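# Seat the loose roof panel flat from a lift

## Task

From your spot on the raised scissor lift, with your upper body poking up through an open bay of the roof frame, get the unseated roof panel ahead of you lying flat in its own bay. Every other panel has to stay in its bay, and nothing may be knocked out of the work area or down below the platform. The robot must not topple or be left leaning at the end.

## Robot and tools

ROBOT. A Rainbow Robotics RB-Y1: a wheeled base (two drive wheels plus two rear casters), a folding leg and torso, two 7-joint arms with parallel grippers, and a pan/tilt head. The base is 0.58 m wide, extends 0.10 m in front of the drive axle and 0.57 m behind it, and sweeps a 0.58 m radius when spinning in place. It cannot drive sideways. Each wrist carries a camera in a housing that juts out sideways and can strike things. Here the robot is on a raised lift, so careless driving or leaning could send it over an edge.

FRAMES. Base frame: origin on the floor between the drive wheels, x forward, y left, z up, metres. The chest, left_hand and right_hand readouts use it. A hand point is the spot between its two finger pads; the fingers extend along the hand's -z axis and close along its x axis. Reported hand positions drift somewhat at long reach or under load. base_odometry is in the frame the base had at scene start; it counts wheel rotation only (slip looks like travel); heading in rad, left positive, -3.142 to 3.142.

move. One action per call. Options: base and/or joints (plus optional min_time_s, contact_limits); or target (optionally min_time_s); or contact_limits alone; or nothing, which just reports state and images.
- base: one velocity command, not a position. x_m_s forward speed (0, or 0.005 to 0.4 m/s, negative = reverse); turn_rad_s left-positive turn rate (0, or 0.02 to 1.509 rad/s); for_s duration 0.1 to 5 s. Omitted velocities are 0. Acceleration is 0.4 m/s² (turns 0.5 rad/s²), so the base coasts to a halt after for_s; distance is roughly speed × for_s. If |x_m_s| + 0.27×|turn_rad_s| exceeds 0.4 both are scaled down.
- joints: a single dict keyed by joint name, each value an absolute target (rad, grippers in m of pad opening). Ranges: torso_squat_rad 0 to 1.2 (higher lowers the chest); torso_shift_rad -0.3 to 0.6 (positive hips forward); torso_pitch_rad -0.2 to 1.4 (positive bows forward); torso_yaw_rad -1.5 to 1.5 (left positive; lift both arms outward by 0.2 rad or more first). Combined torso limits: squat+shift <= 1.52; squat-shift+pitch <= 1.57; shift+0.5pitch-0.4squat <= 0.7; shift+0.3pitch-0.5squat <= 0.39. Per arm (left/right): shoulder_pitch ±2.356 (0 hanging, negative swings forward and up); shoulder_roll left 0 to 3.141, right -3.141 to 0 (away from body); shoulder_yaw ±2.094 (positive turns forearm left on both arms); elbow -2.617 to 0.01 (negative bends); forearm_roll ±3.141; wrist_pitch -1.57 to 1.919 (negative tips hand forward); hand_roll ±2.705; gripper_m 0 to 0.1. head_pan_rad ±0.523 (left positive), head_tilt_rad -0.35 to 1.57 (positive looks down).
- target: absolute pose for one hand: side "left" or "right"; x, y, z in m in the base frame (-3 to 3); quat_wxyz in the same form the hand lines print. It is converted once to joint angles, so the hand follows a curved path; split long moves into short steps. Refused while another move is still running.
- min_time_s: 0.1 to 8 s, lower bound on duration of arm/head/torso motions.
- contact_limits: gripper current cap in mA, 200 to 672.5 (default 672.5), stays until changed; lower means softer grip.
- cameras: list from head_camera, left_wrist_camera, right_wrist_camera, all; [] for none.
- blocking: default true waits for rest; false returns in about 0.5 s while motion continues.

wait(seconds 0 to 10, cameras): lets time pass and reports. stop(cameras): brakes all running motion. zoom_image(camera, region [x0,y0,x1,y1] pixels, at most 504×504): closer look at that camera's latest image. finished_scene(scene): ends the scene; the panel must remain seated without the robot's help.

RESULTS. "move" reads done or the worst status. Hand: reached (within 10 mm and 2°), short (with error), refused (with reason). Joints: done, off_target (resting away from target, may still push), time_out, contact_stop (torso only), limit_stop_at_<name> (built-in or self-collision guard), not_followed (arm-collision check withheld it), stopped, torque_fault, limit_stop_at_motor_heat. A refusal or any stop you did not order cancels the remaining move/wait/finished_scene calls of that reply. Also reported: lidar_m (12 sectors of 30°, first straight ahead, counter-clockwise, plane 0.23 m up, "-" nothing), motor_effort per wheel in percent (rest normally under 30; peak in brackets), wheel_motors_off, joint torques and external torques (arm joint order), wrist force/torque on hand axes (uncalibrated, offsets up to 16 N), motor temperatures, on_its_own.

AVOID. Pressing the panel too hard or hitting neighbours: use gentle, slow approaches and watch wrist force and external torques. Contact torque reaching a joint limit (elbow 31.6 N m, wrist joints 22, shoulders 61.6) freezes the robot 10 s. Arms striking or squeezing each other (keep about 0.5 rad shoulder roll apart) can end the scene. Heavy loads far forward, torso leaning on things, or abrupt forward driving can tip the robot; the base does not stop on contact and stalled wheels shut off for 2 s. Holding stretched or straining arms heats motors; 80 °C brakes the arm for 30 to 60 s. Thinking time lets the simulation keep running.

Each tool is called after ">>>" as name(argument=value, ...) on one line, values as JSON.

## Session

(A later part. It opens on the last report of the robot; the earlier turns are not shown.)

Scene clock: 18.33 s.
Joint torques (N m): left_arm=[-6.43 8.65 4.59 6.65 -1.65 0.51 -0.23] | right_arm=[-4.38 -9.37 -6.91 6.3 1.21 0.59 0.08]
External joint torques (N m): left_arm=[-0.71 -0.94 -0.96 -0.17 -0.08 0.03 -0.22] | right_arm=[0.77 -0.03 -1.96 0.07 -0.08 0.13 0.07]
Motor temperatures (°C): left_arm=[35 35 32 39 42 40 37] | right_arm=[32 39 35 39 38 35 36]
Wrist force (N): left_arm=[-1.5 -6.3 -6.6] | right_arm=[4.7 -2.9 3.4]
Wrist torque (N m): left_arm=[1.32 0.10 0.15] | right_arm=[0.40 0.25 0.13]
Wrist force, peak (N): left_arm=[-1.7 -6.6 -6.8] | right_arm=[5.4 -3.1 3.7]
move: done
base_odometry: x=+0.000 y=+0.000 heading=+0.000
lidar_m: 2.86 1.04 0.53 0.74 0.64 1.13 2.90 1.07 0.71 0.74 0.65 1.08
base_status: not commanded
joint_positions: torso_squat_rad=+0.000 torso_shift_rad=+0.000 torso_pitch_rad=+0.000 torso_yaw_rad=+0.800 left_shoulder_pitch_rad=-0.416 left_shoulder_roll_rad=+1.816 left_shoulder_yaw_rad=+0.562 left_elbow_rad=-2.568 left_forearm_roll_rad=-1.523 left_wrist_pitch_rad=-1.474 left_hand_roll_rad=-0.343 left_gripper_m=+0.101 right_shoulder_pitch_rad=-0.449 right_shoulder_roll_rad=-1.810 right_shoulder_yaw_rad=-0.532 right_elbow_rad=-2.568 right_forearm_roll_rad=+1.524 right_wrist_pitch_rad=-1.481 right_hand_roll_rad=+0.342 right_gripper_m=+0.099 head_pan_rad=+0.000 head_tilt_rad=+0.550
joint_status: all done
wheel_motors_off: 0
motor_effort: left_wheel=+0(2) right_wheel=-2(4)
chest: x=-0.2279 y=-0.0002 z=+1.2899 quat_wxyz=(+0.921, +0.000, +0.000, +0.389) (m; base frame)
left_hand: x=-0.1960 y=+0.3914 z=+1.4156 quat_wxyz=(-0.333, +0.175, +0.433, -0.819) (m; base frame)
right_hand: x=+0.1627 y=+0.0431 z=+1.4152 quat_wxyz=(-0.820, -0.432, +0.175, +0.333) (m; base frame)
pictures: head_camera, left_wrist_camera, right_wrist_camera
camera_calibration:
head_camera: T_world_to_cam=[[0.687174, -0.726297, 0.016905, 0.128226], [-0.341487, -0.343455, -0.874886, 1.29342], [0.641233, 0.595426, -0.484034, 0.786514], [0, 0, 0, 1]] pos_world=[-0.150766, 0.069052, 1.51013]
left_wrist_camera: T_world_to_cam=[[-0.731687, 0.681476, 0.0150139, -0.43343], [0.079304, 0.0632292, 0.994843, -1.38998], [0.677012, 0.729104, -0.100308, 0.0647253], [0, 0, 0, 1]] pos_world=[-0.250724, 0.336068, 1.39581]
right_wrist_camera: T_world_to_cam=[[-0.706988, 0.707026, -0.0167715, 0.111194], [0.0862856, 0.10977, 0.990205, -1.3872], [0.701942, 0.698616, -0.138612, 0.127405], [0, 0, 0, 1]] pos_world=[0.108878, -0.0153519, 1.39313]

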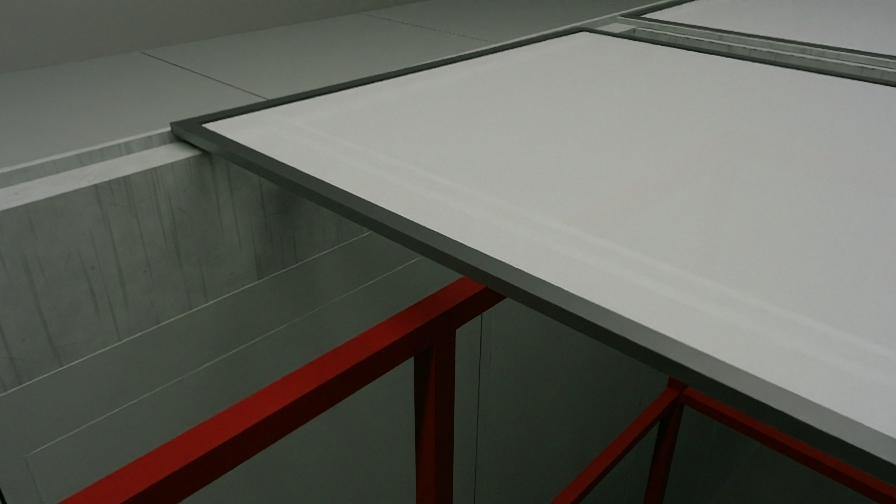

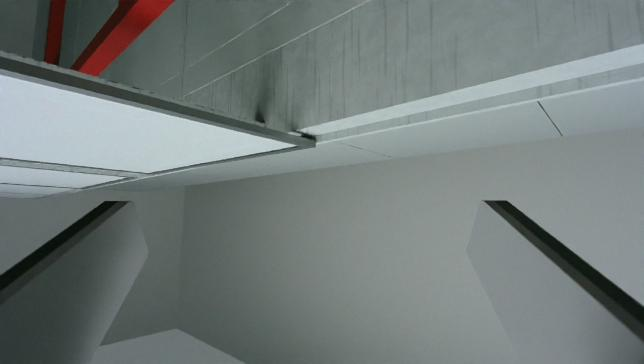

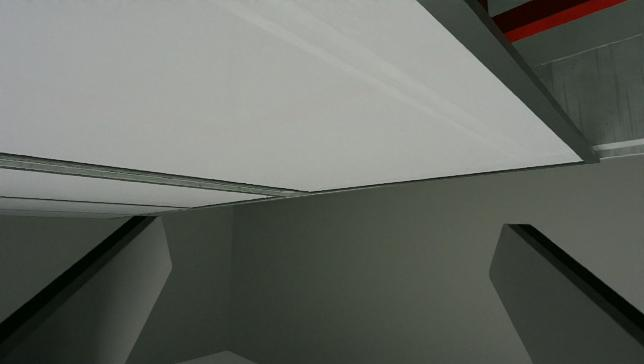

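>>> zoom_image(camera="head_camera", region=[100, 80, 350, 221])

>>> zoom_image(camera="head_camera", region=[520, 0, 720, 113])

>>> zoom_image(camera="left_wrist_camera", region=[200, 80, 400, 193])

Scaled by 2.016 from the camera's 896x504 image, which has a finer 1280x720 frame.

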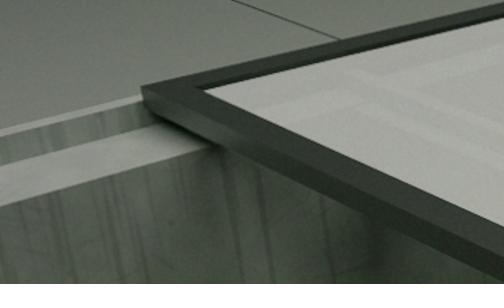

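Scaled by 2.520 from the camera's 896x504 image, which has a finer 1280x720 frame.

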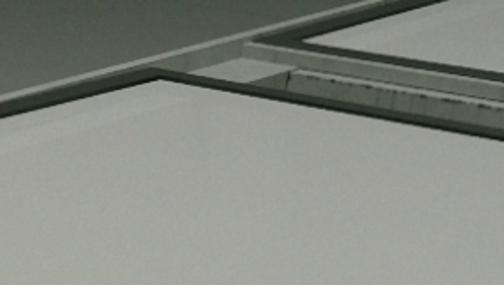

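Scaled by 2.520 from the camera's 644x364 image, which has a finer 1265x715 frame.

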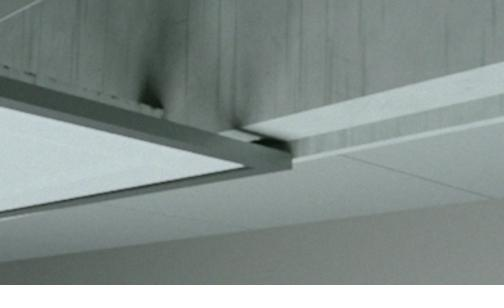

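>>> move(joints={"torso_yaw_rad": -0.8, "head_tilt_rad": 0.55, "head_pan_rad": 0.0})

>>> zoom_image(camera="head_camera", region=[546, 80, 796, 221])

>>> zoom_image(camera="right_wrist_camera", region=[200, 80, 450, 221])

>>> zoom_image(camera="right_wrist_camera", region=[394, 0, 644, 141])

Scene clock: 22.57 s.
Joint torques (N m): left_arm=[-6.27 8.65 4.85 6.52 -1.74 0.51 -0.22] | right_arm=[-4.74 -9.52 -6.61 6.25 1.24 0.61 0.19]
External joint torques (N m): left_arm=[-0.55 -0.95 -0.71 -0.31 -0.18 0.03 -0.21] | right_arm=[0.41 -0.17 -1.65 0.02 -0.04 0.15 0.18]
Motor temperatures (°C): left_arm=[35 35 32 39 42 40 37] | right_arm=[32 39 35 39 38 35 36]
Wrist force (N): left_arm=[-1.5 -6.0 -6.5] | right_arm=[4.9 -2.9 3.3]
Wrist torque (N m): left_arm=[1.28 0.11 0.15] | right_arm=[0.41 0.29 0.11]
Wrist force, peak (N): left_arm=[-1.9 -6.4 -7.0] | right_arm=[5.3 -3.3 3.4]
move: done
base_odometry: x=+0.000 y=+0.000 heading=+0.000
lidar_m: 2.86 1.03 0.53 0.74 0.65 1.15 2.90 1.08 0.72 0.74 0.64 1.08
base_status: not commanded
joint_positions: torso_squat_rad=+0.000 torso_shift_rad=+0.000 torso_pitch_rad=+0.000 torso_yaw_rad=-0.800 left_shoulder_pitch_rad=-0.416 left_shoulder_roll_rad=+1.816 left_shoulder_yaw_rad=+0.562 left_elbow_rad=-2.568 left_forearm_roll_rad=-1.523 left_wrist_pitch_rad=-1.474 left_hand_roll_rad=-0.343 left_gripper_m=+0.101 right_shoulder_pitch_rad=-0.449 right_shoulder_roll_rad=-1.810 right_shoulder_yaw_rad=-0.532 right_elbow_rad=-2.568 right_forearm_roll_rad=+1.524 right_wrist_pitch_rad=-1.481 right_hand_roll_rad=+0.342 right_gripper_m=+0.099 head_pan_rad=+0.000 head_tilt_rad=+0.550
joint_status: all done
wheel_motors_off: 0
motor_effort: left_wheel=+0(1) right_wheel=-2(3)
chest: x=-0.2280 y=-0.0002 z=+1.2899 quat_wxyz=(+0.921, +0.000, +0.000, -0.389) (m; base frame)
left_hand: x=+0.1627 y=-0.0437 z=+1.4154 quat_wxyz=(-0.820, +0.432, +0.175, -0.332) (m; base frame)
right_hand: x=-0.1960 y=-0.3920 z=+1.4151 quat_wxyz=(-0.332, -0.175, +0.432, +0.820) (m; base frame)
pictures: head_camera, left_wrist_camera, right_wrist_camera
camera_calibration:
head_camera: T_world_to_cam=[[-0.746112, -0.665601, 0.0171275, -0.198754], [-0.333917, 0.351804, -0.87449, 1.2948], [0.576036, -0.658187, -0.48474, 0.772226], [0, 0, 0, 1]] pos_world=[-0.160766, -0.079539, 1.51003]
left_wrist_camera: T_world_to_cam=[[0.702666, 0.711365, 0.0148077, -0.106189], [0.0615919, -0.0815455, 0.994765, -1.39399], [0.708849, -0.698076, -0.101114, 0.0726466], [0, 0, 0, 1]] pos_world=[0.108978, 0.0125777, 1.39561]
right_wrist_camera: T_world_to_cam=[[0.727444, 0.685957, -0.0169441, 0.438374], [0.107865, -0.089932, 0.99009, -1.38222], [0.677635, -0.722063, -0.139411, 0.122566], [0, 0, 0, 1]] pos_world=[-0.252855, -0.336511, 1.39303]

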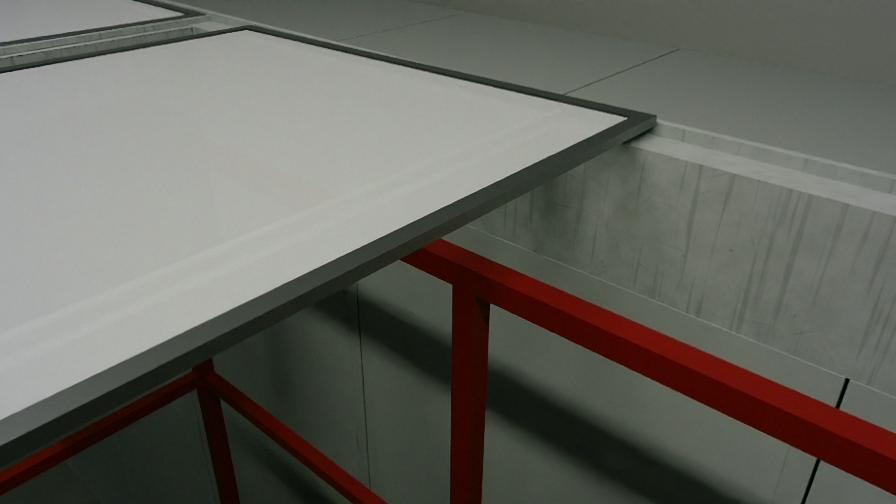

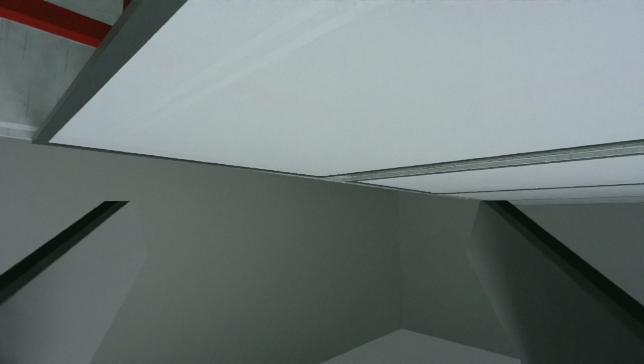

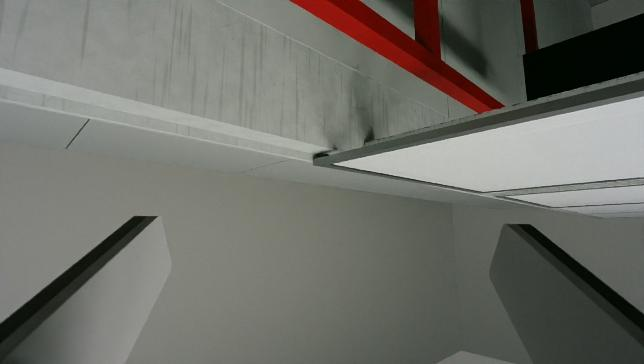

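Scaled by 2.016 from the camera's 896x504 image, which has a finer 1280x720 frame.

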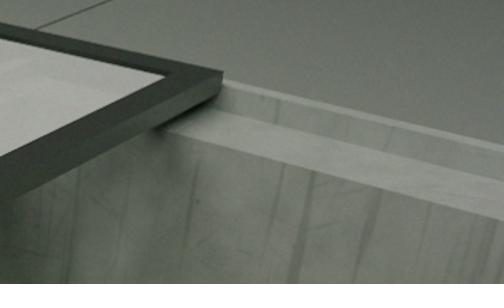

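Scaled by 2.016 from the camera's 644x364 image, which has a finer 1265x715 frame.

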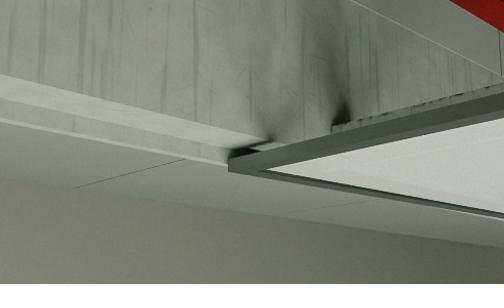

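Scaled by 2.016 from the camera's 644x364 image, which has a finer 1265x715 frame.

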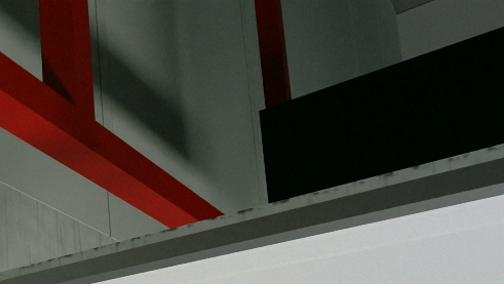

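>>> move(joints={"torso_yaw_rad": 0.0, "head_tilt_rad": 0.7, "head_pan_rad": 0.0}, cameras=[])

>>> move(target={"side": "left", "x": 0.0, "y": 0.28, "z": 1.27, "quat_wxyz": [-0.626, 0.330, 0.330, -0.625]}, min_time_s=2, cameras=["head_camera", "left_wrist_camera"])

Scene clock: 27.77 s.
Joint torques (N m): left_arm=[-6.1 8.59 4.78 6.68 -1.66 0.5 -0.19] | right_arm=[-4.8 -9.45 -6.57 6.59 1.22 0.61 0.14]
External joint torques (N m): left_arm=[-0.38 -1 -0.78 -0.15 -0.09 0.02 -0.18] | right_arm=[0.35 -0.1 -1.62 0.36 -0.07 0.14 0.14]
Motor temperatures (°C): left_arm=[35 35 32 39 42 40 37] | right_arm=[32 39 35 39 38 35 36]
Wrist force (N): left_arm=[-1.5 -6.3 -6.6] | right_arm=[5.1 -3.0 3.4]
Wrist torque (N m): left_arm=[1.33 0.11 0.14] | right_arm=[0.42 0.31 0.13]
Wrist force, peak (N): left_arm=[-1.4 -6.9 -6.7] | right_arm=[5.3 -3.2 3.6]
move: done
base_odometry: x=+0.000 y=+0.000 heading=+0.000
lidar_m: 2.86 1.04 0.54 0.74 0.64 1.14 2.89 1.08 0.72 0.74 0.64 1.06
base_status: not commanded
joint_positions: torso_squat_rad=+0.000 torso_shift_rad=+0.000 torso_pitch_rad=+0.000 torso_yaw_rad=+0.000 left_shoulder_pitch_rad=-0.416 left_shoulder_roll_rad=+1.816 left_shoulder_yaw_rad=+0.562 left_elbow_rad=-2.568 left_forearm_roll_rad=-1.523 left_wrist_pitch_rad=-1.474 left_hand_roll_rad=-0.343 left_gripper_m=+0.101 right_shoulder_pitch_rad=-0.449 right_shoulder_roll_rad=-1.810 right_shoulder_yaw_rad=-0.532 right_elbow_rad=-2.568 right_forearm_roll_rad=+1.524 right_wrist_pitch_rad=-1.481 right_hand_roll_rad=+0.342 right_gripper_m=+0.099 head_pan_rad=+0.000 head_tilt_rad=+0.700
joint_status: all done
wheel_motors_off: 0
motor_effort: left_wheel=+0(1) right_wheel=+1(3)
chest: x=-0.2280 y=-0.0002 z=+1.2899 quat_wxyz=(+1.000, +0.000, +0.000, +0.000) (m; base frame)
left_hand: x=+0.0753 y=+0.2497 z=+1.4155 quat_wxyz=(-0.626, +0.330, +0.330, -0.625) (m; base frame)
right_hand: x=+0.0753 y=-0.2503 z=+1.4151 quat_wxyz=(-0.625, -0.330, +0.330, +0.626) (m; base frame)
pictures: none
No camera images: "cameras" was empty.

Scene clock: 30.10 s.
Joint torques (N m): left_arm=[-1.76 9.74 6.02 1.03 -0.08 1.05 -0.13] | right_arm=[-4.56 -9.57 -6.5 6.63 1.32 0.69 0.07]
External joint torques (N m): left_arm=[0.58 -1.64 0.43 -0.62 0.02 -0.17 -0.14] | right_arm=[0.59 -0.23 -1.55 0.39 0.03 0.22 0.07]
Motor temperatures (°C): left_arm=[35 35 32 39 42 40 37] | right_arm=[32 39 35 39 38 35 36]
Wrist force (N): left_arm=[0.4 -7.7 -7.6] | right_arm=[5.2 -2.9 3.3]
Wrist torque (N m): left_arm=[1.39 0.20 0.14] | right_arm=[0.40 0.31 0.13]
Wrist force, peak (N): left_arm=[-0.1 -7.8 -7.9] | right_arm=[5.2 -3.1 3.4]
move: short
base_odometry: x=+0.000 y=+0.000 heading=+0.000
lidar_m: 2.86 1.04 0.53 0.74 0.65 1.14 2.90 1.06 0.71 0.74 0.65 1.07
base_status: not commanded
joint_positions: torso_squat_rad=+0.000 torso_shift_rad=+0.000 torso_pitch_rad=+0.000 torso_yaw_rad=+0.000 left_shoulder_pitch_rad=+0.365 left_shoulder_roll_rad=+1.047 left_shoulder_yaw_rad=+1.051 left_elbow_rad=-2.617 left_forearm_roll_rad=-1.268 left_wrist_pitch_rad=-1.564 left_hand_roll_rad=-1.096 left_gripper_m=+0.101 right_shoulder_pitch_rad=-0.449 right_shoulder_roll_rad=-1.810 right_shoulder_yaw_rad=-0.532 right_elbow_rad=-2.568 right_forearm_roll_rad=+1.524 right_wrist_pitch_rad=-1.481 right_hand_roll_rad=+0.342 right_gripper_m=+0.099 head_pan_rad=+0.000 head_tilt_rad=+0.700
joint_status: all done
wheel_motors_off: 0
motor_effort: left_wheel=+0(1) right_wheel=-2(3)
chest: x=-0.2280 y=-0.0002 z=+1.2899 quat_wxyz=(+1.000, +0.000, +0.000, +0.000) (m; base frame)
left_hand: x=+0.0004 y=+0.2806 z=+1.2703 quat_wxyz=(-0.725, +0.350, +0.089, -0.586) (m; base frame)
left_hand_status: short (checked arc, as near as the solve gets, planned for 2.0 s): 1 mm and 30.4 deg off. The place is met; only the turn is off.
right_hand: x=+0.0753 y=-0.2503 z=+1.4151 quat_wxyz=(-0.625, -0.330, +0.330, +0.626) (m; base frame)
pictures: head_camera, left_wrist_camera
camera_calibration:
head_camera: T_world_to_cam=[[-0.0391692, -0.998968, 0.0229837, -0.0464929], [-0.609926, 0.00568298, -0.792438, 1.11223], [0.79149, -0.0450575, -0.609519, 1.00935], [0, 0, 0, 1]] pos_world=[-0.122334, -0.00728677, 1.49766]
left_wrist_camera: T_world_to_cam=[[0.282731, 0.922575, -0.262525, 0.0724327], [0.431263, 0.122204, 0.893912, -1.14245], [0.856782, -0.365954, -0.363321, 0.639243], [0, 0, 0, 1]] pos_world=[-0.0754749, 0.306721, 1.27252]

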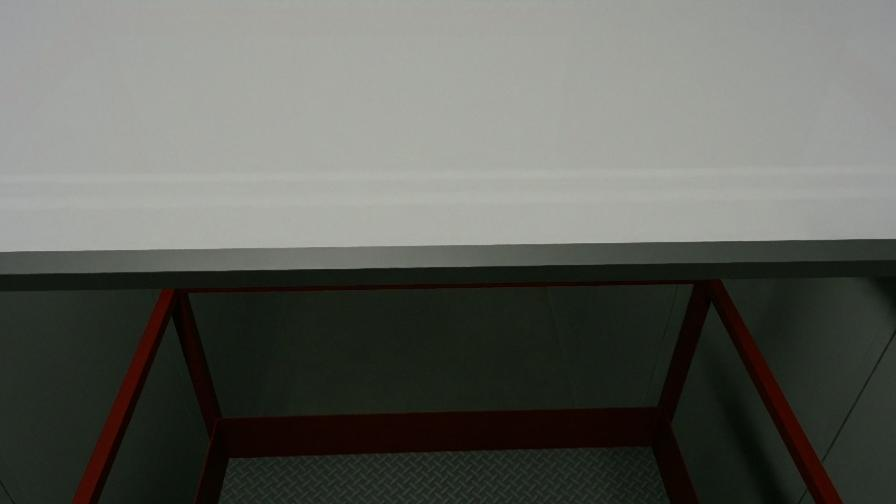

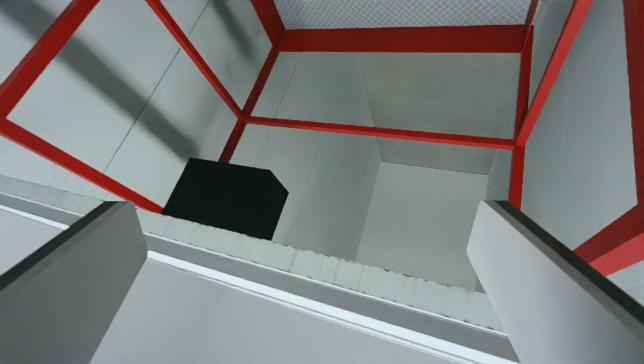

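>>> zoom_image(camera="left_wrist_camera", region=[120, 180, 400, 338])

>>> zoom_image(camera="left_wrist_camera", region=[0, 160, 200, 273])

>>> zoom_image(camera="left_wrist_camera", region=[320, 220, 520, 333])

Scaled by 1.800 from the camera's 644x364 image, which has a finer 1265x715 frame.

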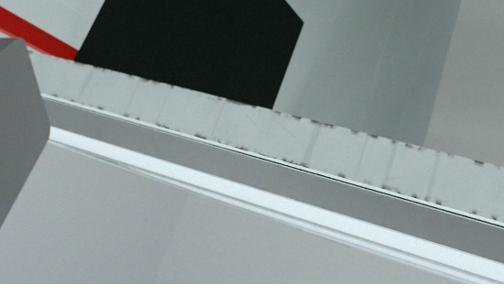

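Scaled by 2.520 from the camera's 644x364 image, which has a finer 1265x715 frame.

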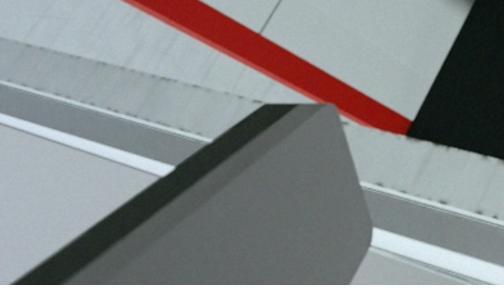

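Scaled by 2.520 from the camera's 644x364 image, which has a finer 1265x715 frame.

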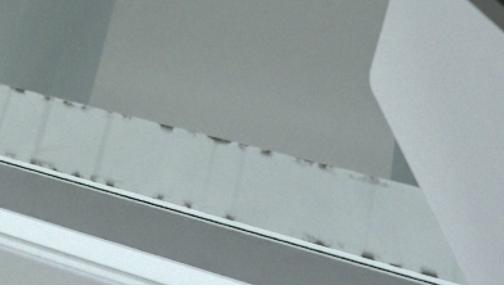

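>>> move(target={"side": "left", "x": 0.0, "y": 0.48, "z": 1.25, "quat_wxyz": [-0.626, 0.330, 0.330, -0.625]}, min_time_s=2, cameras=["left_wrist_camera"])

>>> zoom_image(camera="left_wrist_camera", region=[0, 0, 322, 182])

>>> zoom_image(camera="left_wrist_camera", region=[322, 0, 644, 182])

>>> zoom_image(camera="left_wrist_camera", region=[322, 182, 644, 364])

Scene clock: 36.43 s.
Joint torques (N m): left_arm=[2.65 10.55 6.79 -2.39 -0.1 1.61 -0.32] | right_arm=[-4.34 -9.24 -6.74 6.46 1.22 0.55 0.19]
External joint torques (N m): left_arm=[1.16 -2.02 0.24 0.53 -0.37 0.08 -0.3] | right_arm=[0.81 0.1 -1.79 0.22 -0.07 0.08 0.18]
Motor temperatures (°C): left_arm=[35 35 32 39 42 40 37] | right_arm=[32 39 35 39 38 35 36]
Wrist force (N): left_arm=[-1.5 -6.4 -6.5] | right_arm=[5.0 -3.0 3.1]
Wrist torque (N m): left_arm=[1.33 0.10 0.17] | right_arm=[0.41 0.29 0.13]
Wrist force, peak (N): left_arm=[0.4 -7.9 -7.9] | right_arm=[5.2 -2.9 3.4]
move: done
base_odometry: x=+0.000 y=+0.000 heading=+0.000
lidar_m: 2.86 1.03 0.53 0.74 0.64 1.13 2.91 1.08 0.72 0.74 0.64 1.08
base_status: not commanded
joint_positions: torso_squat_rad=+0.000 torso_shift_rad=+0.000 torso_pitch_rad=+0.000 torso_yaw_rad=+0.000 left_shoulder_pitch_rad=+0.562 left_shoulder_roll_rad=+0.649 left_shoulder_yaw_rad=+1.249 left_elbow_rad=-2.349 left_forearm_roll_rad=-1.629 left_wrist_pitch_rad=-1.442 left_hand_roll_rad=-1.777 left_gripper_m=+0.101 right_shoulder_pitch_rad=-0.449 right_shoulder_roll_rad=-1.810 right_shoulder_yaw_rad=-0.532 right_elbow_rad=-2.568 right_forearm_roll_rad=+1.524 right_wrist_pitch_rad=-1.481 right_hand_roll_rad=+0.342 right_gripper_m=+0.099 head_pan_rad=+0.000 head_tilt_rad=+0.700
joint_status: all done
wheel_motors_off: 0
motor_effort: left_wheel=-1(1) right_wheel=+4(4)
chest: x=-0.2280 y=-0.0002 z=+1.2899 quat_wxyz=(+1.000, +0.000, +0.000, +0.000) (m; base frame)
left_hand: x=+0.0001 y=+0.4799 z=+1.2501 quat_wxyz=(-0.626, +0.330, +0.330, -0.625) (m; base frame)
left_hand_status: reached (checked arc, planned for 2.0 s): 0 mm and 0.0 deg off.
right_hand: x=+0.0753 y=-0.2503 z=+1.4151 quat_wxyz=(-0.625, -0.330, +0.330, +0.626) (m; base frame)
pictures: left_wrist_camera
camera_calibration:
left_wrist_camera: T_world_to_cam=[[-0.0192173, 0.999698, 0.0153246, -0.50096], [0.100794, -0.0133122, 0.994818, -1.2096], [0.994722, 0.0206624, -0.100508, 0.191044], [0, 0, 0, 1]] pos_world=[-0.0777416, 0.480759, 1.23021]

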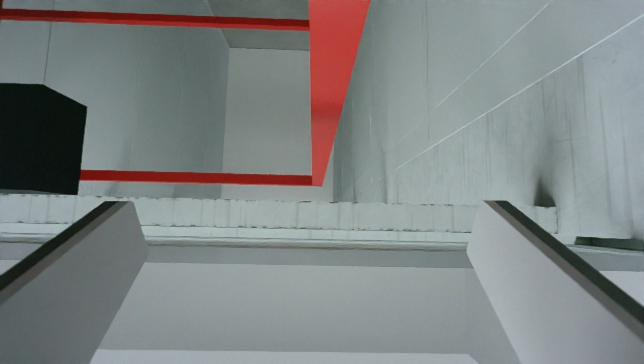

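Scaled by 1.565 from the camera's 644x364 image, which has a finer 1265x715 frame.

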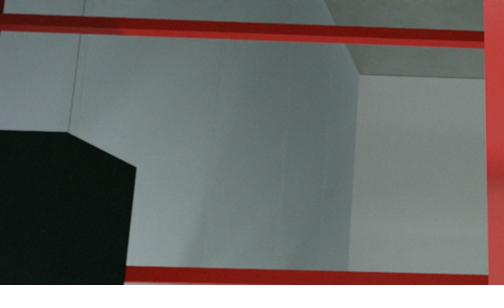

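Scaled by 1.565 from the camera's 644x364 image, which has a finer 1265x715 frame.

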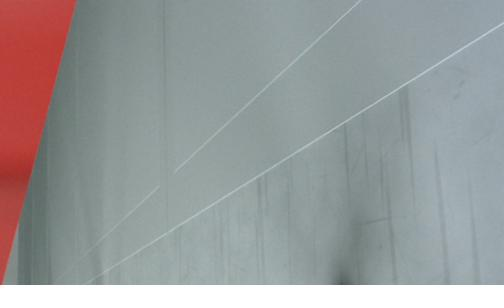

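Scaled by 1.565 from the camera's 644x364 image, which has a finer 1265x715 frame.

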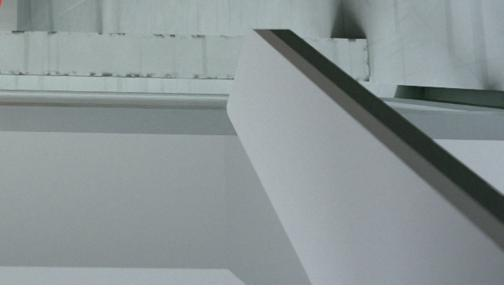

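>>> zoom_image(camera="left_wrist_camera", region=[480, 170, 644, 262])

>>> zoom_image(camera="left_wrist_camera", region=[320, 190, 440, 258])

>>> zoom_image(camera="left_wrist_camera", region=[180, 180, 300, 248])

Scaled by 3.073 from the camera's 644x364 image, which has a finer 1265x715 frame.

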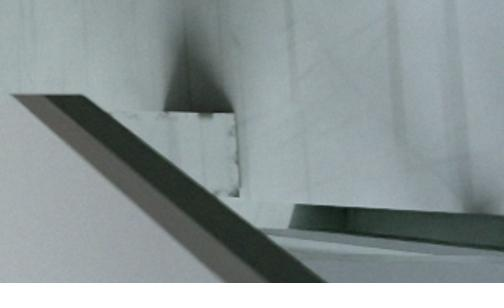

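Scaled by 4.200 from the camera's 644x364 image, which has a finer 1265x715 frame.

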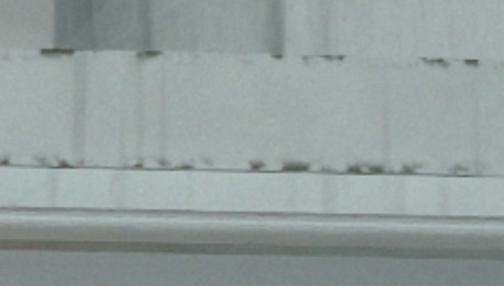

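Scaled by 4.200 from the camera's 644x364 image, which has a finer 1265x715 frame.

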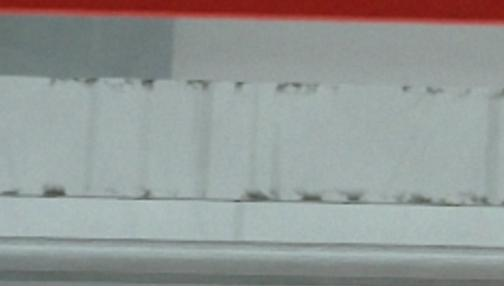

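>>> move(joints={"left_shoulder_pitch_rad": 0.8, "left_shoulder_roll_rad": 0.3, "left_shoulder_yaw_rad": 0.0, "left_elbow_rad": -2.3, "left_forearm_roll_rad": 0.0, "left_wrist_pitch_rad": -0.5, "left_hand_roll_rad": 1.57, "right_shoulder_pitch_rad": 0.8, "right_shoulder_roll_rad": -0.3, "right_shoulder_yaw_rad": 0.0, "right_elbow_rad": -2.3, "right_forearm_roll_rad": 0.0, "right_wrist_pitch_rad": -0.5, "right_hand_roll_rad": -1.57}, min_time_s=3)

Scene clock: 54.43 s.
Joint torques (N m): left_arm=[2.45 2.65 1.72 -9.15 0.12 -1.98 -0.41] | right_arm=[3.16 -3.02 -3.57 -9.52 -0.1 -1.98 0.22]
External joint torques (N m): left_arm=[1.01 -0.97 -1.33 0.77 -0.25 -0.28 -0.38] | right_arm=[1.26 0.75 -0.58 -0.5 -0.01 -0.41 0.2]
Motor temperatures (°C): left_arm=[35 35 32 39 42 40 37] | right_arm=[32 39 35 39 38 35 36]
Wrist force (N): left_arm=[-3.3 -5.9 -0.8] | right_arm=[3.2 -3.6 9.4]
Wrist torque (N m): left_arm=[1.32 -0.01 0.19] | right_arm=[0.41 0.19 0.08]
Wrist force, peak (N): left_arm=[-1.1 -17.4 -1.7] | right_arm=[3.3 -4.2 10.0]
move: done
base_odometry: x=+0.000 y=+0.000 heading=+0.000
lidar_m: 2.86 1.04 0.54 0.72 0.63 1.13 2.89 1.07 0.71 0.74 0.65 1.08
base_status: not commanded
joint_positions: torso_squat_rad=+0.000 torso_shift_rad=+0.000 torso_pitch_rad=+0.000 torso_yaw_rad=+0.000 left_shoulder_pitch_rad=+0.800 left_shoulder_roll_rad=+0.300 left_shoulder_yaw_rad=+0.000 left_elbow_rad=-2.300 left_forearm_roll_rad=+0.000 left_wrist_pitch_rad=-0.500 left_hand_roll_rad=+1.570 left_gripper_m=+0.101 right_shoulder_pitch_rad=+0.800 right_shoulder_roll_rad=-0.300 right_shoulder_yaw_rad=+0.000 right_elbow_rad=-2.300 right_forearm_roll_rad=+0.000 right_wrist_pitch_rad=-0.500 right_hand_roll_rad=-1.570 right_gripper_m=+0.099 head_pan_rad=+0.000 head_tilt_rad=+0.700
joint_status: all done
wheel_motors_off: 0
motor_effort: left_wheel=+0(1) right_wheel=-1(4)
chest: x=-0.2280 y=-0.0002 z=+1.2899 quat_wxyz=(+1.000, +0.000, +0.000, +0.000) (m; base frame)
left_hand: x=+0.0584 y=+0.2812 z=+1.2142 quat_wxyz=(+0.462, -0.518, -0.659, +0.288) (m; base frame)
right_hand: x=+0.0584 y=-0.2817 z=+1.2137 quat_wxyz=(+0.462, +0.518, -0.659, -0.289) (m; base frame)
pictures: head_camera, left_wrist_camera, right_wrist_camera
camera_calibration:
head_camera: T_world_to_cam=[[-0.039171, -0.998968, 0.022985, -0.0464951], [-0.609863, 0.00567951, -0.792486, 1.11231], [0.791538, -0.0450602, -0.609456, 1.00927], [0, 0, 0, 1]] pos_world=[-0.122334, -0.00728678, 1.49766]
left_wrist_camera: T_world_to_cam=[[-0.0585939, 0.951983, 0.300493, -0.631268], [-0.799901, -0.224864, 0.556412, -0.538066], [0.597265, -0.207762, 0.774668, -0.841705], [0, 0, 0, 1]] pos_world=[0.0353328, 0.30509, 1.14112]
right_wrist_camera: T_world_to_cam=[[0.0578464, 0.950279, -0.30598, 0.638545], [-0.776175, 0.235567, 0.584859, -0.565214], [0.627858, 0.203662, 0.75121, -0.815502], [0, 0, 0, 1]] pos_world=[0.036377, -0.307563, 1.13857]

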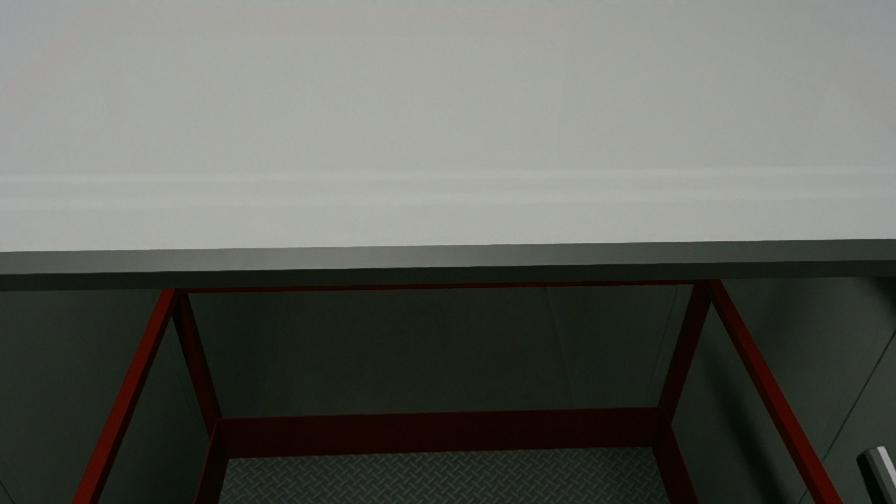

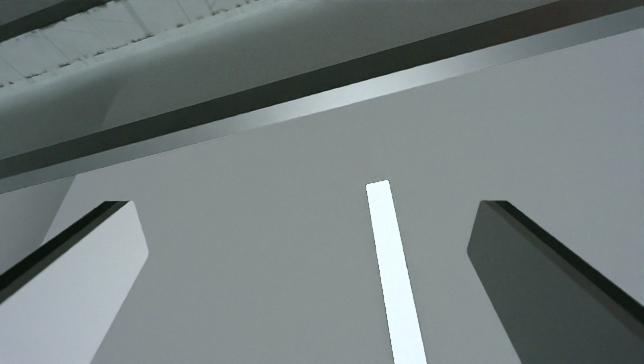

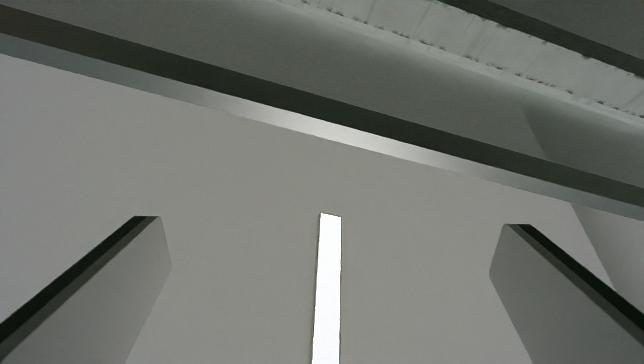

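>>> zoom_image(camera="left_wrist_camera", region=[0, 0, 300, 169])

>>> zoom_image(camera="right_wrist_camera", region=[344, 0, 644, 169])

Scaled by 1.680 from the camera's 644x364 image, which has a finer 1265x715 frame.

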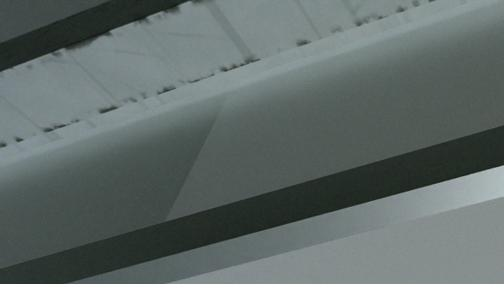

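Scaled by 1.680 from the camera's 644x364 image, which has a finer 1265x715 frame.

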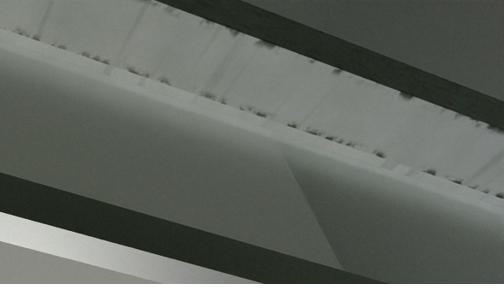

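>>> move(joints={"torso_squat_rad": 0.64, "head_tilt_rad": 0.5}, base={"x_m_s": 0.08, "for_s": 1.25}, min_time_s=2.5)

Scene clock: 60.43 s.
Joint torques (N m): left_arm=[1.74 2.96 1.86 -9.29 0.14 -1.98 -0.31] | right_arm=[2.86 -3.12 -3.25 -9.59 -0.15 -1.73 0.11]
External joint torques (N m): left_arm=[0.3 -0.66 -1.19 0.64 -0.22 -0.28 -0.28] | right_arm=[0.96 0.65 -0.26 -0.57 -0.06 -0.16 0.08]
Motor temperatures (°C): left_arm=[35 35 32 39 42 40 37] | right_arm=[32 39 35 39 38 35 36]
Wrist force (N): left_arm=[-3.4 -6.4 -1.0] | right_arm=[3.3 -3.9 9.3]
Wrist torque (N m): left_arm=[1.37 -0.05 0.20] | right_arm=[0.44 0.20 0.08]
Wrist force, peak (N): left_arm=[-3.9 -6.5 -1.2] | right_arm=[3.4 -3.8 9.6]
move: done
base_odometry: x=+0.101 y=+0.000 heading=+0.000
lidar_m: 2.87 0.98 0.50 0.74 0.78 0.72 2.90 1.09 0.78 0.61 0.61 1.04
base_status: done (sent for 1.27 of 1.27 s)
joint_positions: torso_squat_rad=+0.640 torso_shift_rad=+0.000 torso_pitch_rad=+0.000 torso_yaw_rad=+0.000 left_shoulder_pitch_rad=+0.800 left_shoulder_roll_rad=+0.300 left_shoulder_yaw_rad=+0.000 left_elbow_rad=-2.300 left_forearm_roll_rad=+0.000 left_wrist_pitch_rad=-0.500 left_hand_roll_rad=+1.570 left_gripper_m=+0.101 right_shoulder_pitch_rad=+0.800 right_shoulder_roll_rad=-0.300 right_shoulder_yaw_rad=+0.000 right_elbow_rad=-2.300 right_forearm_roll_rad=+0.000 right_wrist_pitch_rad=-0.500 right_hand_roll_rad=-1.570 right_gripper_m=+0.099 head_pan_rad=+0.000 head_tilt_rad=+0.500
joint_status: all done
wheel_motors_off: 0
motor_effort: left_wheel=-2(54) right_wheel=-1(22)
chest: x=-0.2281 y=-0.0002 z=+1.1514 quat_wxyz=(+1.000, +0.000, +0.000, +0.000) (m; base frame)
left_hand: x=+0.0583 y=+0.2813 z=+1.0757 quat_wxyz=(+0.462, -0.518, -0.659, +0.288) (m; base frame)
right_hand: x=+0.0583 y=-0.2817 z=+1.0752 quat_wxyz=(+0.462, +0.518, -0.659, -0.289) (m; base frame)
pictures: head_camera, left_wrist_camera, right_wrist_camera
camera_calibration:
head_camera: T_world_to_cam=[[-0.0430897, -0.998963, 0.0146912, -0.0329037], [-0.44006, 0.00577606, -0.89795, 1.18002], [0.896934, -0.0451574, -0.439852, 0.717461], [0, 0, 0, 1]] pos_world=[-0.125655, -0.00728678, 1.37566]
left_wrist_camera: T_world_to_cam=[[-0.058635, 0.951985, 0.300479, -0.58964], [-0.799981, -0.22486, 0.556299, -0.460968], [0.597154, -0.207759, 0.774754, -0.734437], [0, 0, 0, 1]] pos_world=[0.0352331, 0.30509, 1.00262]
right_wrist_camera: T_world_to_cam=[[0.0579134, 0.950273, -0.305986, 0.596174], [-0.776258, 0.235593, 0.584739, -0.484158], [0.62775, 0.20366, 0.751301, -0.711485], [0, 0, 0, 1]] pos_world=[0.036277, -0.307563, 1.00007]

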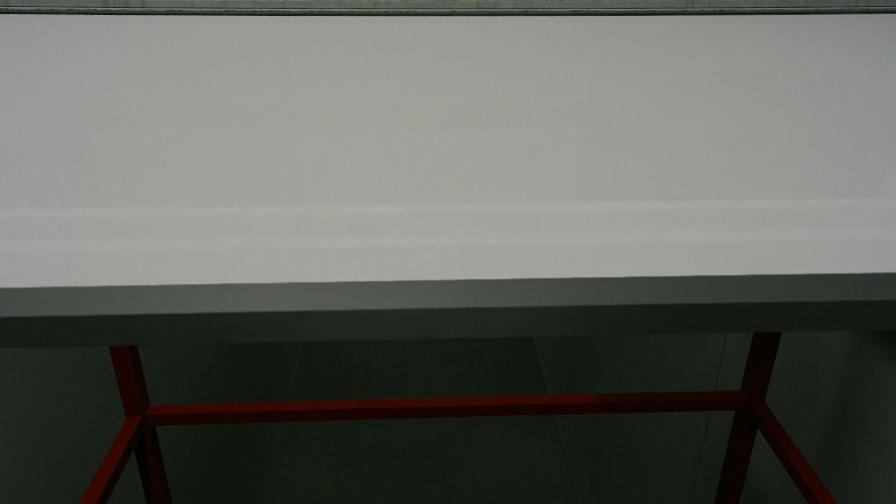

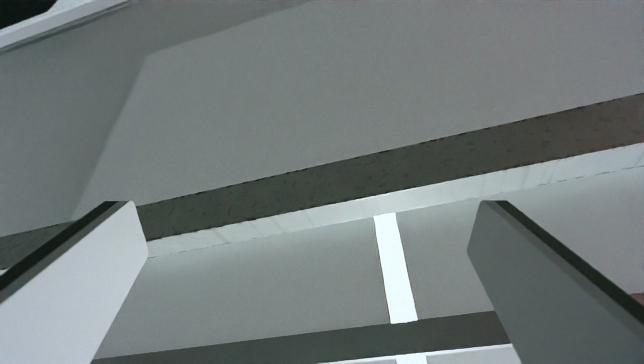

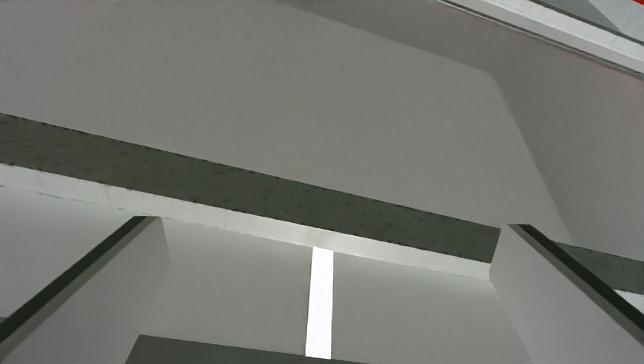

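>>> zoom_image(camera="left_wrist_camera", region=[0, 0, 400, 225])

>>> zoom_image(camera="left_wrist_camera", region=[300, 130, 500, 364])

>>> zoom_image(camera="right_wrist_camera", region=[300, 0, 644, 194])

Scaled by 1.260 from the camera's 644x364 image, which has a finer 1265x715 frame.

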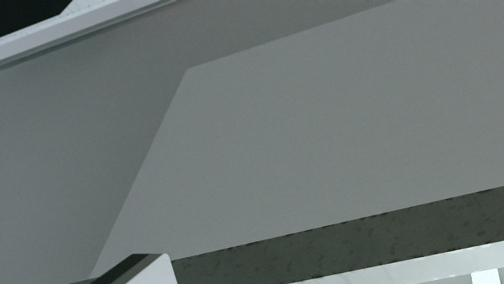

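Scaled by 2.154 from the camera's 644x364 image, which has a finer 1265x715 frame.

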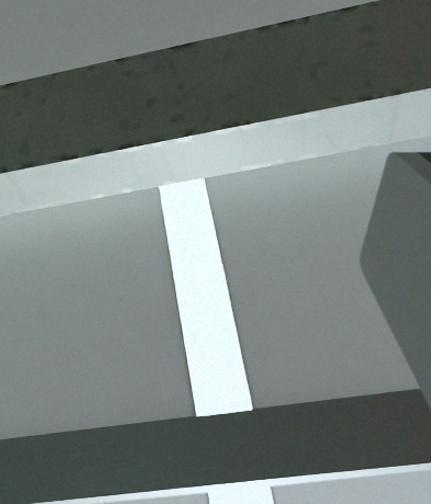

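Scaled by 1.465 from the camera's 644x364 image, which has a finer 1265x715 frame.

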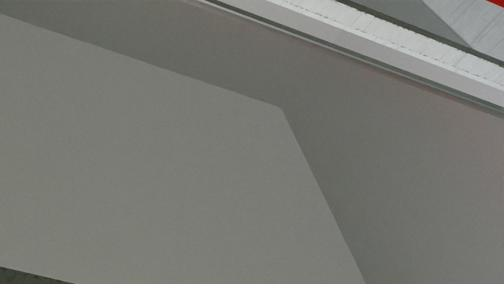

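>>> move(target={"side": "left", "x": 0.2, "y": 0.26, "z": 1.07, "quat_wxyz": [0.2706, -0.6533, -0.6533, 0.2706]}, min_time_s=1.5, cameras=[])

>>> move(target={"side": "right", "x": 0.2, "y": -0.26, "z": 1.07, "quat_wxyz": [0.2706, 0.6533, -0.6533, -0.2706]}, min_time_s=1.5, cameras=[])

>>> move(target={"side": "left", "x": 0.34, "y": 0.26, "z": 1.10, "quat_wxyz": [0.2706, -0.6533, -0.6533, 0.2706]}, min_time_s=1.5, cameras=[])

>>> move(target={"side": "right", "x": 0.34, "y": -0.26, "z": 1.10, "quat_wxyz": [0.2706, 0.6533, -0.6533, -0.2706]}, min_time_s=1.5)

Scene clock: 63.80 s.
Joint torques (N m): left_arm=[-9.71 1.48 1.33 -8.79 0.12 -1.38 0.03] | right_arm=[3.04 -2.89 -3.86 -9.57 0.09 -1.86 0.16]
External joint torques (N m): left_arm=[-0.14 -0.66 0.08 1.19 0.01 0.01 0.04] | right_arm=[1.13 0.89 -0.86 -0.55 0.17 -0.29 0.14]
Motor temperatures (°C): left_arm=[35 35 32 39 42 40 37] | right_arm=[32 39 35 39 38 35 36]
Wrist force (N): left_arm=[-1.8 -7.2 0.9] | right_arm=[3.2 -3.6 9.3]
Wrist torque (N m): left_arm=[1.43 0.05 0.17] | right_arm=[0.43 0.20 0.09]
Wrist force, peak (N): left_arm=[-3.3 -6.9 -0.3] | right_arm=[3.4 -3.8 9.5]
move: done
base_odometry: x=+0.101 y=+0.000 heading=+0.000
lidar_m: 2.87 0.97 0.50 0.74 0.77 0.70 2.90 1.07 0.78 0.60 0.61 1.05
base_status: not commanded
joint_positions: torso_squat_rad=+0.640 torso_shift_rad=+0.000 torso_pitch_rad=+0.000 torso_yaw_rad=+0.000 left_shoulder_pitch_rad=+0.078 left_shoulder_roll_rad=+0.104 left_shoulder_yaw_rad=+0.003 left_elbow_rad=-1.580 left_forearm_roll_rad=+0.079 left_wrist_pitch_rad=-0.843 left_hand_roll_rad=+1.609 left_gripper_m=+0.101 right_shoulder_pitch_rad=+0.800 right_shoulder_roll_rad=-0.300 right_shoulder_yaw_rad=+0.000 right_elbow_rad=-2.300 right_forearm_roll_rad=+0.000 right_wrist_pitch_rad=-0.500 right_hand_roll_rad=-1.570 right_gripper_m=+0.099 head_pan_rad=+0.000 head_tilt_rad=+0.500
joint_status: all done
wheel_motors_off: 0
motor_effort: left_wheel=-1(3) right_wheel=+0(5)
chest: x=-0.2281 y=-0.0002 z=+1.1514 quat_wxyz=(+1.000, +0.000, +0.000, +0.000) (m; base frame)
left_hand: x=+0.1995 y=+0.2599 z=+1.0704 quat_wxyz=(+0.273, -0.652, -0.652, +0.273) (m; base frame)
left_hand_status: reached (checked arc, planned for 1.5 s): 1 mm and 0.4 deg off.
right_hand: x=+0.0583 y=-0.2817 z=+1.0752 quat_wxyz=(+0.462, +0.518, -0.659, -0.289) (m; base frame)
pictures: none
No camera images: "cameras" was empty.

Scene clock: 65.63 s.
Joint torques (N m): left_arm=[-9.96 1.37 1.54 -9.27 0.25 -1.41 -0.06] | right_arm=[-8.55 -1.49 -3.34 -9.09 -0.18 -1.41 0.16]
External joint torques (N m): left_arm=[-0.38 -0.76 0.29 0.72 0.15 -0.02 -0.05] | right_arm=[0.12 0.83 -2.19 -0.02 -0.34 -0.1 0.15]
Motor temperatures (°C): left_arm=[35 35 32 39 42 40 37] | right_arm=[32 39 35 39 38 35 36]
Wrist force (N): left_arm=[-1.8 -7.1 0.8] | right_arm=[5.4 -3.1 11.1]
Wrist torque (N m): left_arm=[1.43 0.05 0.20] | right_arm=[0.41 0.33 0.11]
Wrist force, peak (N): left_arm=[-1.7 -7.5 0.7] | right_arm=[5.4 -3.1 11.1]
move: done
base_odometry: x=+0.101 y=+0.000 heading=+0.000
lidar_m: 2.87 0.99 0.49 0.74 0.78 0.72 2.90 1.07 0.77 0.60 0.61 1.06
base_status: not commanded
joint_positions: torso_squat_rad=+0.640 torso_shift_rad=+0.000 torso_pitch_rad=+0.000 torso_yaw_rad=+0.000 left_shoulder_pitch_rad=+0.078 left_shoulder_roll_rad=+0.104 left_shoulder_yaw_rad=+0.003 left_elbow_rad=-1.579 left_forearm_roll_rad=+0.079 left_wrist_pitch_rad=-0.843 left_hand_roll_rad=+1.609 left_gripper_m=+0.101 right_shoulder_pitch_rad=+0.078 right_shoulder_roll_rad=-0.104 right_shoulder_yaw_rad=-0.002 right_elbow_rad=-1.581 right_forearm_roll_rad=-0.079 right_wrist_pitch_rad=-0.841 right_hand_roll_rad=-1.608 right_gripper_m=+0.099 head_pan_rad=+0.000 head_tilt_rad=+0.500
joint_status: all done
wheel_motors_off: 0
motor_effort: left_wheel=-2(3) right_wheel=-2(3)
chest: x=-0.2281 y=-0.0002 z=+1.1514 quat_wxyz=(+1.000, +0.000, +0.000, +0.000) (m; base frame)
left_hand: x=+0.1996 y=+0.2599 z=+1.0704 quat_wxyz=(+0.273, -0.652, -0.652, +0.273) (m; base frame)
right_hand: x=+0.1995 y=-0.2600 z=+1.0701 quat_wxyz=(+0.273, +0.652, -0.652, -0.273) (m; base frame)
right_hand_status: reached (checked arc, planned for 1.5 s): 0 mm and 0.4 deg off.
pictures: none
No camera images: "cameras" was empty.

Scene clock: 67.47 s.
Joint torques (N m): left_arm=[-19.42 5.04 1.6 -8.74 0.1 -1.56 -0.35] | right_arm=[-8.31 -1.16 -2.88 -9.46 -0.06 -1.65 0.11]
External joint torques (N m): left_arm=[-1.04 -0.31 0.4 1.07 0.02 -0.17 -0.34] | right_arm=[0.36 1.16 -1.74 -0.38 -0.21 -0.34 0.11]
Motor temperatures (°C): left_arm=[35 35 32 39 42 40 37] | right_arm=[32 39 35 39 38 35 36]
Wrist force (N): left_arm=[-1.6 -7.1 1.2] | right_arm=[5.2 -3.0 10.9]
Wrist torque (N m): left_arm=[1.43 0.05 0.19] | right_arm=[0.40 0.32 0.10]
Wrist force, peak (N): left_arm=[-1.4 -7.7 1.3] | right_arm=[5.5 -2.9 11.2]
move: done
base_odometry: x=+0.101 y=+0.000 heading=+0.000
lidar_m: 2.87 0.99 0.49 0.75 0.77 0.72 2.90 1.07 0.77 0.60 0.62 1.04
base_status: not commanded
joint_positions: torso_squat_rad=+0.640 torso_shift_rad=+0.000 torso_pitch_rad=+0.000 torso_yaw_rad=+0.000 left_shoulder_pitch_rad=-0.483 left_shoulder_roll_rad=+0.158 left_shoulder_yaw_rad=+0.101 left_elbow_rad=-0.966 left_forearm_roll_rad=+0.118 left_wrist_pitch_rad=-0.908 left_hand_roll_rad=+1.595 left_gripper_m=+0.101 right_shoulder_pitch_rad=+0.078 right_shoulder_roll_rad=-0.104 right_shoulder_yaw_rad=-0.002 right_elbow_rad=-1.581 right_forearm_roll_rad=-0.079 right_wrist_pitch_rad=-0.841 right_hand_roll_rad=-1.608 right_gripper_m=+0.099 head_pan_rad=+0.000 head_tilt_rad=+0.500
joint_status: all done
wheel_motors_off: 0
motor_effort: left_wheel=-2(2) right_wheel=-2(5)
chest: x=-0.2281 y=-0.0002 z=+1.1514 quat_wxyz=(+1.000, +0.000, +0.000, +0.000) (m; base frame)
left_hand: x=+0.3394 y=+0.2599 z=+1.1005 quat_wxyz=(+0.273, -0.652, -0.652, +0.273) (m; base frame)
left_hand_status: reached (checked arc, planned for 1.5 s): 1 mm and 0.4 deg off.
right_hand: x=+0.1995 y=-0.2600 z=+1.0701 quat_wxyz=(+0.273, +0.652, -0.652, -0.273) (m; base frame)
pictures: none
No camera images: "cameras" was empty.

Scene clock: 69.30 s.
Joint torques (N m): left_arm=[-19.32 5 1.93 -8.86 0.2 -1.59 -0.4] | right_arm=[-16.79 -5.96 -2.79 -8.89 -0.08 -1.73 0.24]
External joint torques (N m): left_arm=[-0.94 -0.36 0.73 0.95 0.11 -0.2 -0.39] | right_arm=[0.33 -0.7 -1.84 0.02 -0.24 -0.42 0.23]
Motor temperatures (°C): left_arm=[35 35 32 39 42 40 37] | right_arm=[32 39 35 39 38 35 36]
Wrist force (N): left_arm=[-1.4 -7.4 1.0] | right_arm=[5.3 -2.8 11.2]
Wrist torque (N m): left_arm=[1.46 0.10 0.18] | right_arm=[0.38 0.34 0.10]
Wrist force, peak (N): left_arm=[-1.6 -7.5 1.0] | right_arm=[5.3 -2.6 11.5]
move: done
base_odometry: x=+0.101 y=+0.000 heading=+0.000
lidar_m: 2.88 0.98 0.49 0.74 0.78 0.73 2.92 1.08 0.78 0.61 0.61 1.06
base_status: not commanded
joint_positions: torso_squat_rad=+0.640 torso_shift_rad=+0.000 torso_pitch_rad=+0.000 torso_yaw_rad=+0.000 left_shoulder_pitch_rad=-0.483 left_shoulder_roll_rad=+0.158 left_shoulder_yaw_rad=+0.101 left_elbow_rad=-0.966 left_forearm_roll_rad=+0.118 left_wrist_pitch_rad=-0.908 left_hand_roll_rad=+1.595 left_gripper_m=+0.101 right_shoulder_pitch_rad=-0.482 right_shoulder_roll_rad=-0.157 right_shoulder_yaw_rad=-0.101 right_elbow_rad=-0.968 right_forearm_roll_rad=-0.117 right_wrist_pitch_rad=-0.906 right_hand_roll_rad=-1.594 right_gripper_m=+0.099 head_pan_rad=+0.000 head_tilt_rad=+0.500
joint_status: all done
wheel_motors_off: 0
motor_effort: left_wheel=-1(3) right_wheel=-4(4)
chest: x=-0.2281 y=-0.0002 z=+1.1514 quat_wxyz=(+1.000, +0.000, +0.000, +0.000) (m; base frame)
left_hand: x=+0.3394 y=+0.2599 z=+1.1005 quat_wxyz=(+0.273, -0.652, -0.652, +0.273) (m; base frame)
right_hand: x=+0.3394 y=-0.2599 z=+1.1000 quat_wxyz=(+0.273, +0.652, -0.652, -0.273) (m; base frame)
right_hand_status: reached (checked arc, planned for 1.5 s): 1 mm and 0.5 deg off.
pictures: head_camera, left_wrist_camera, right_wrist_camera
camera_calibration:
head_camera: T_world_to_cam=[[-0.0430934, -0.998963, 0.0146931, -0.0329068], [-0.4401, 0.005778, -0.89793, 1.17998], [0.896914, -0.0451613, -0.439892, 0.717513], [0, 0, 0, 1]] pos_world=[-0.125655, -0.00728679, 1.37566]
left_wrist_camera: T_world_to_cam=[[-0.018494, 0.999669, -0.0178777, -0.235869], [-0.957021, -0.0125232, 0.289748, 0.0367472], [0.289428, 0.0224679, 0.956936, -1.08174], [0, 0, 0, 1]] pos_world=[0.343892, 0.260556, 1.02029]
right_wrist_camera: T_world_to_cam=[[0.0201612, 0.999731, 0.0114474, 0.243264], [-0.944938, 0.0153131, 0.326892, -0.00203295], [0.326629, -0.0174076, 0.944992, -1.07937], [0, 0, 0, 1]] pos_world=[0.345726, -0.261957, 1.01787]

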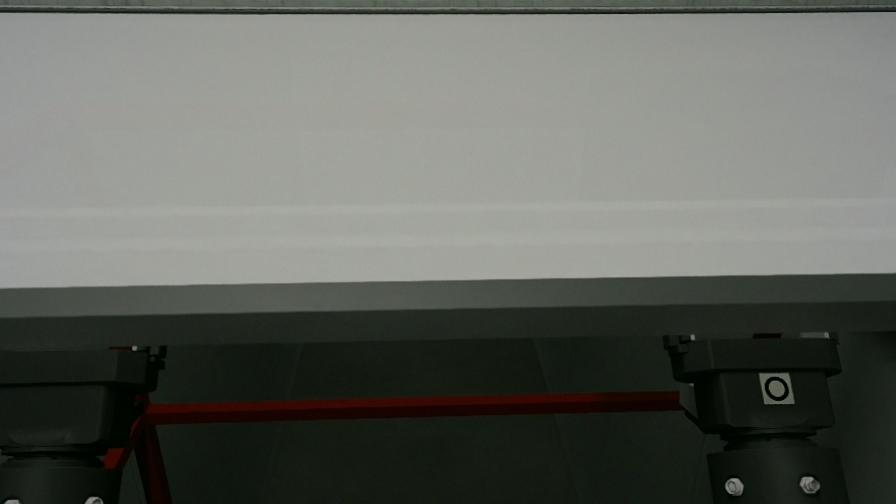

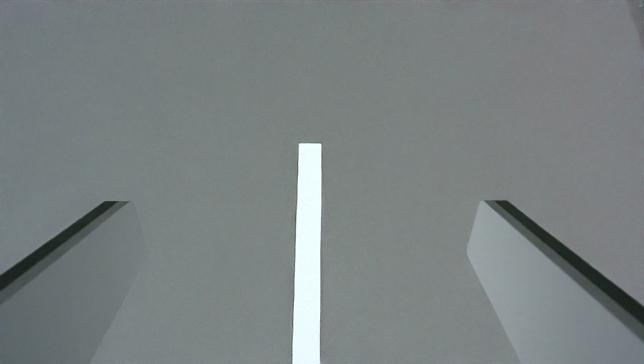

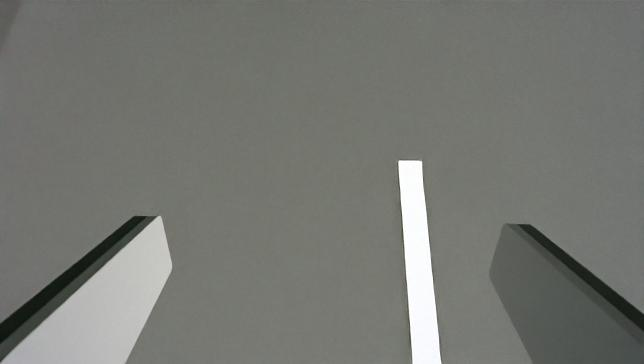

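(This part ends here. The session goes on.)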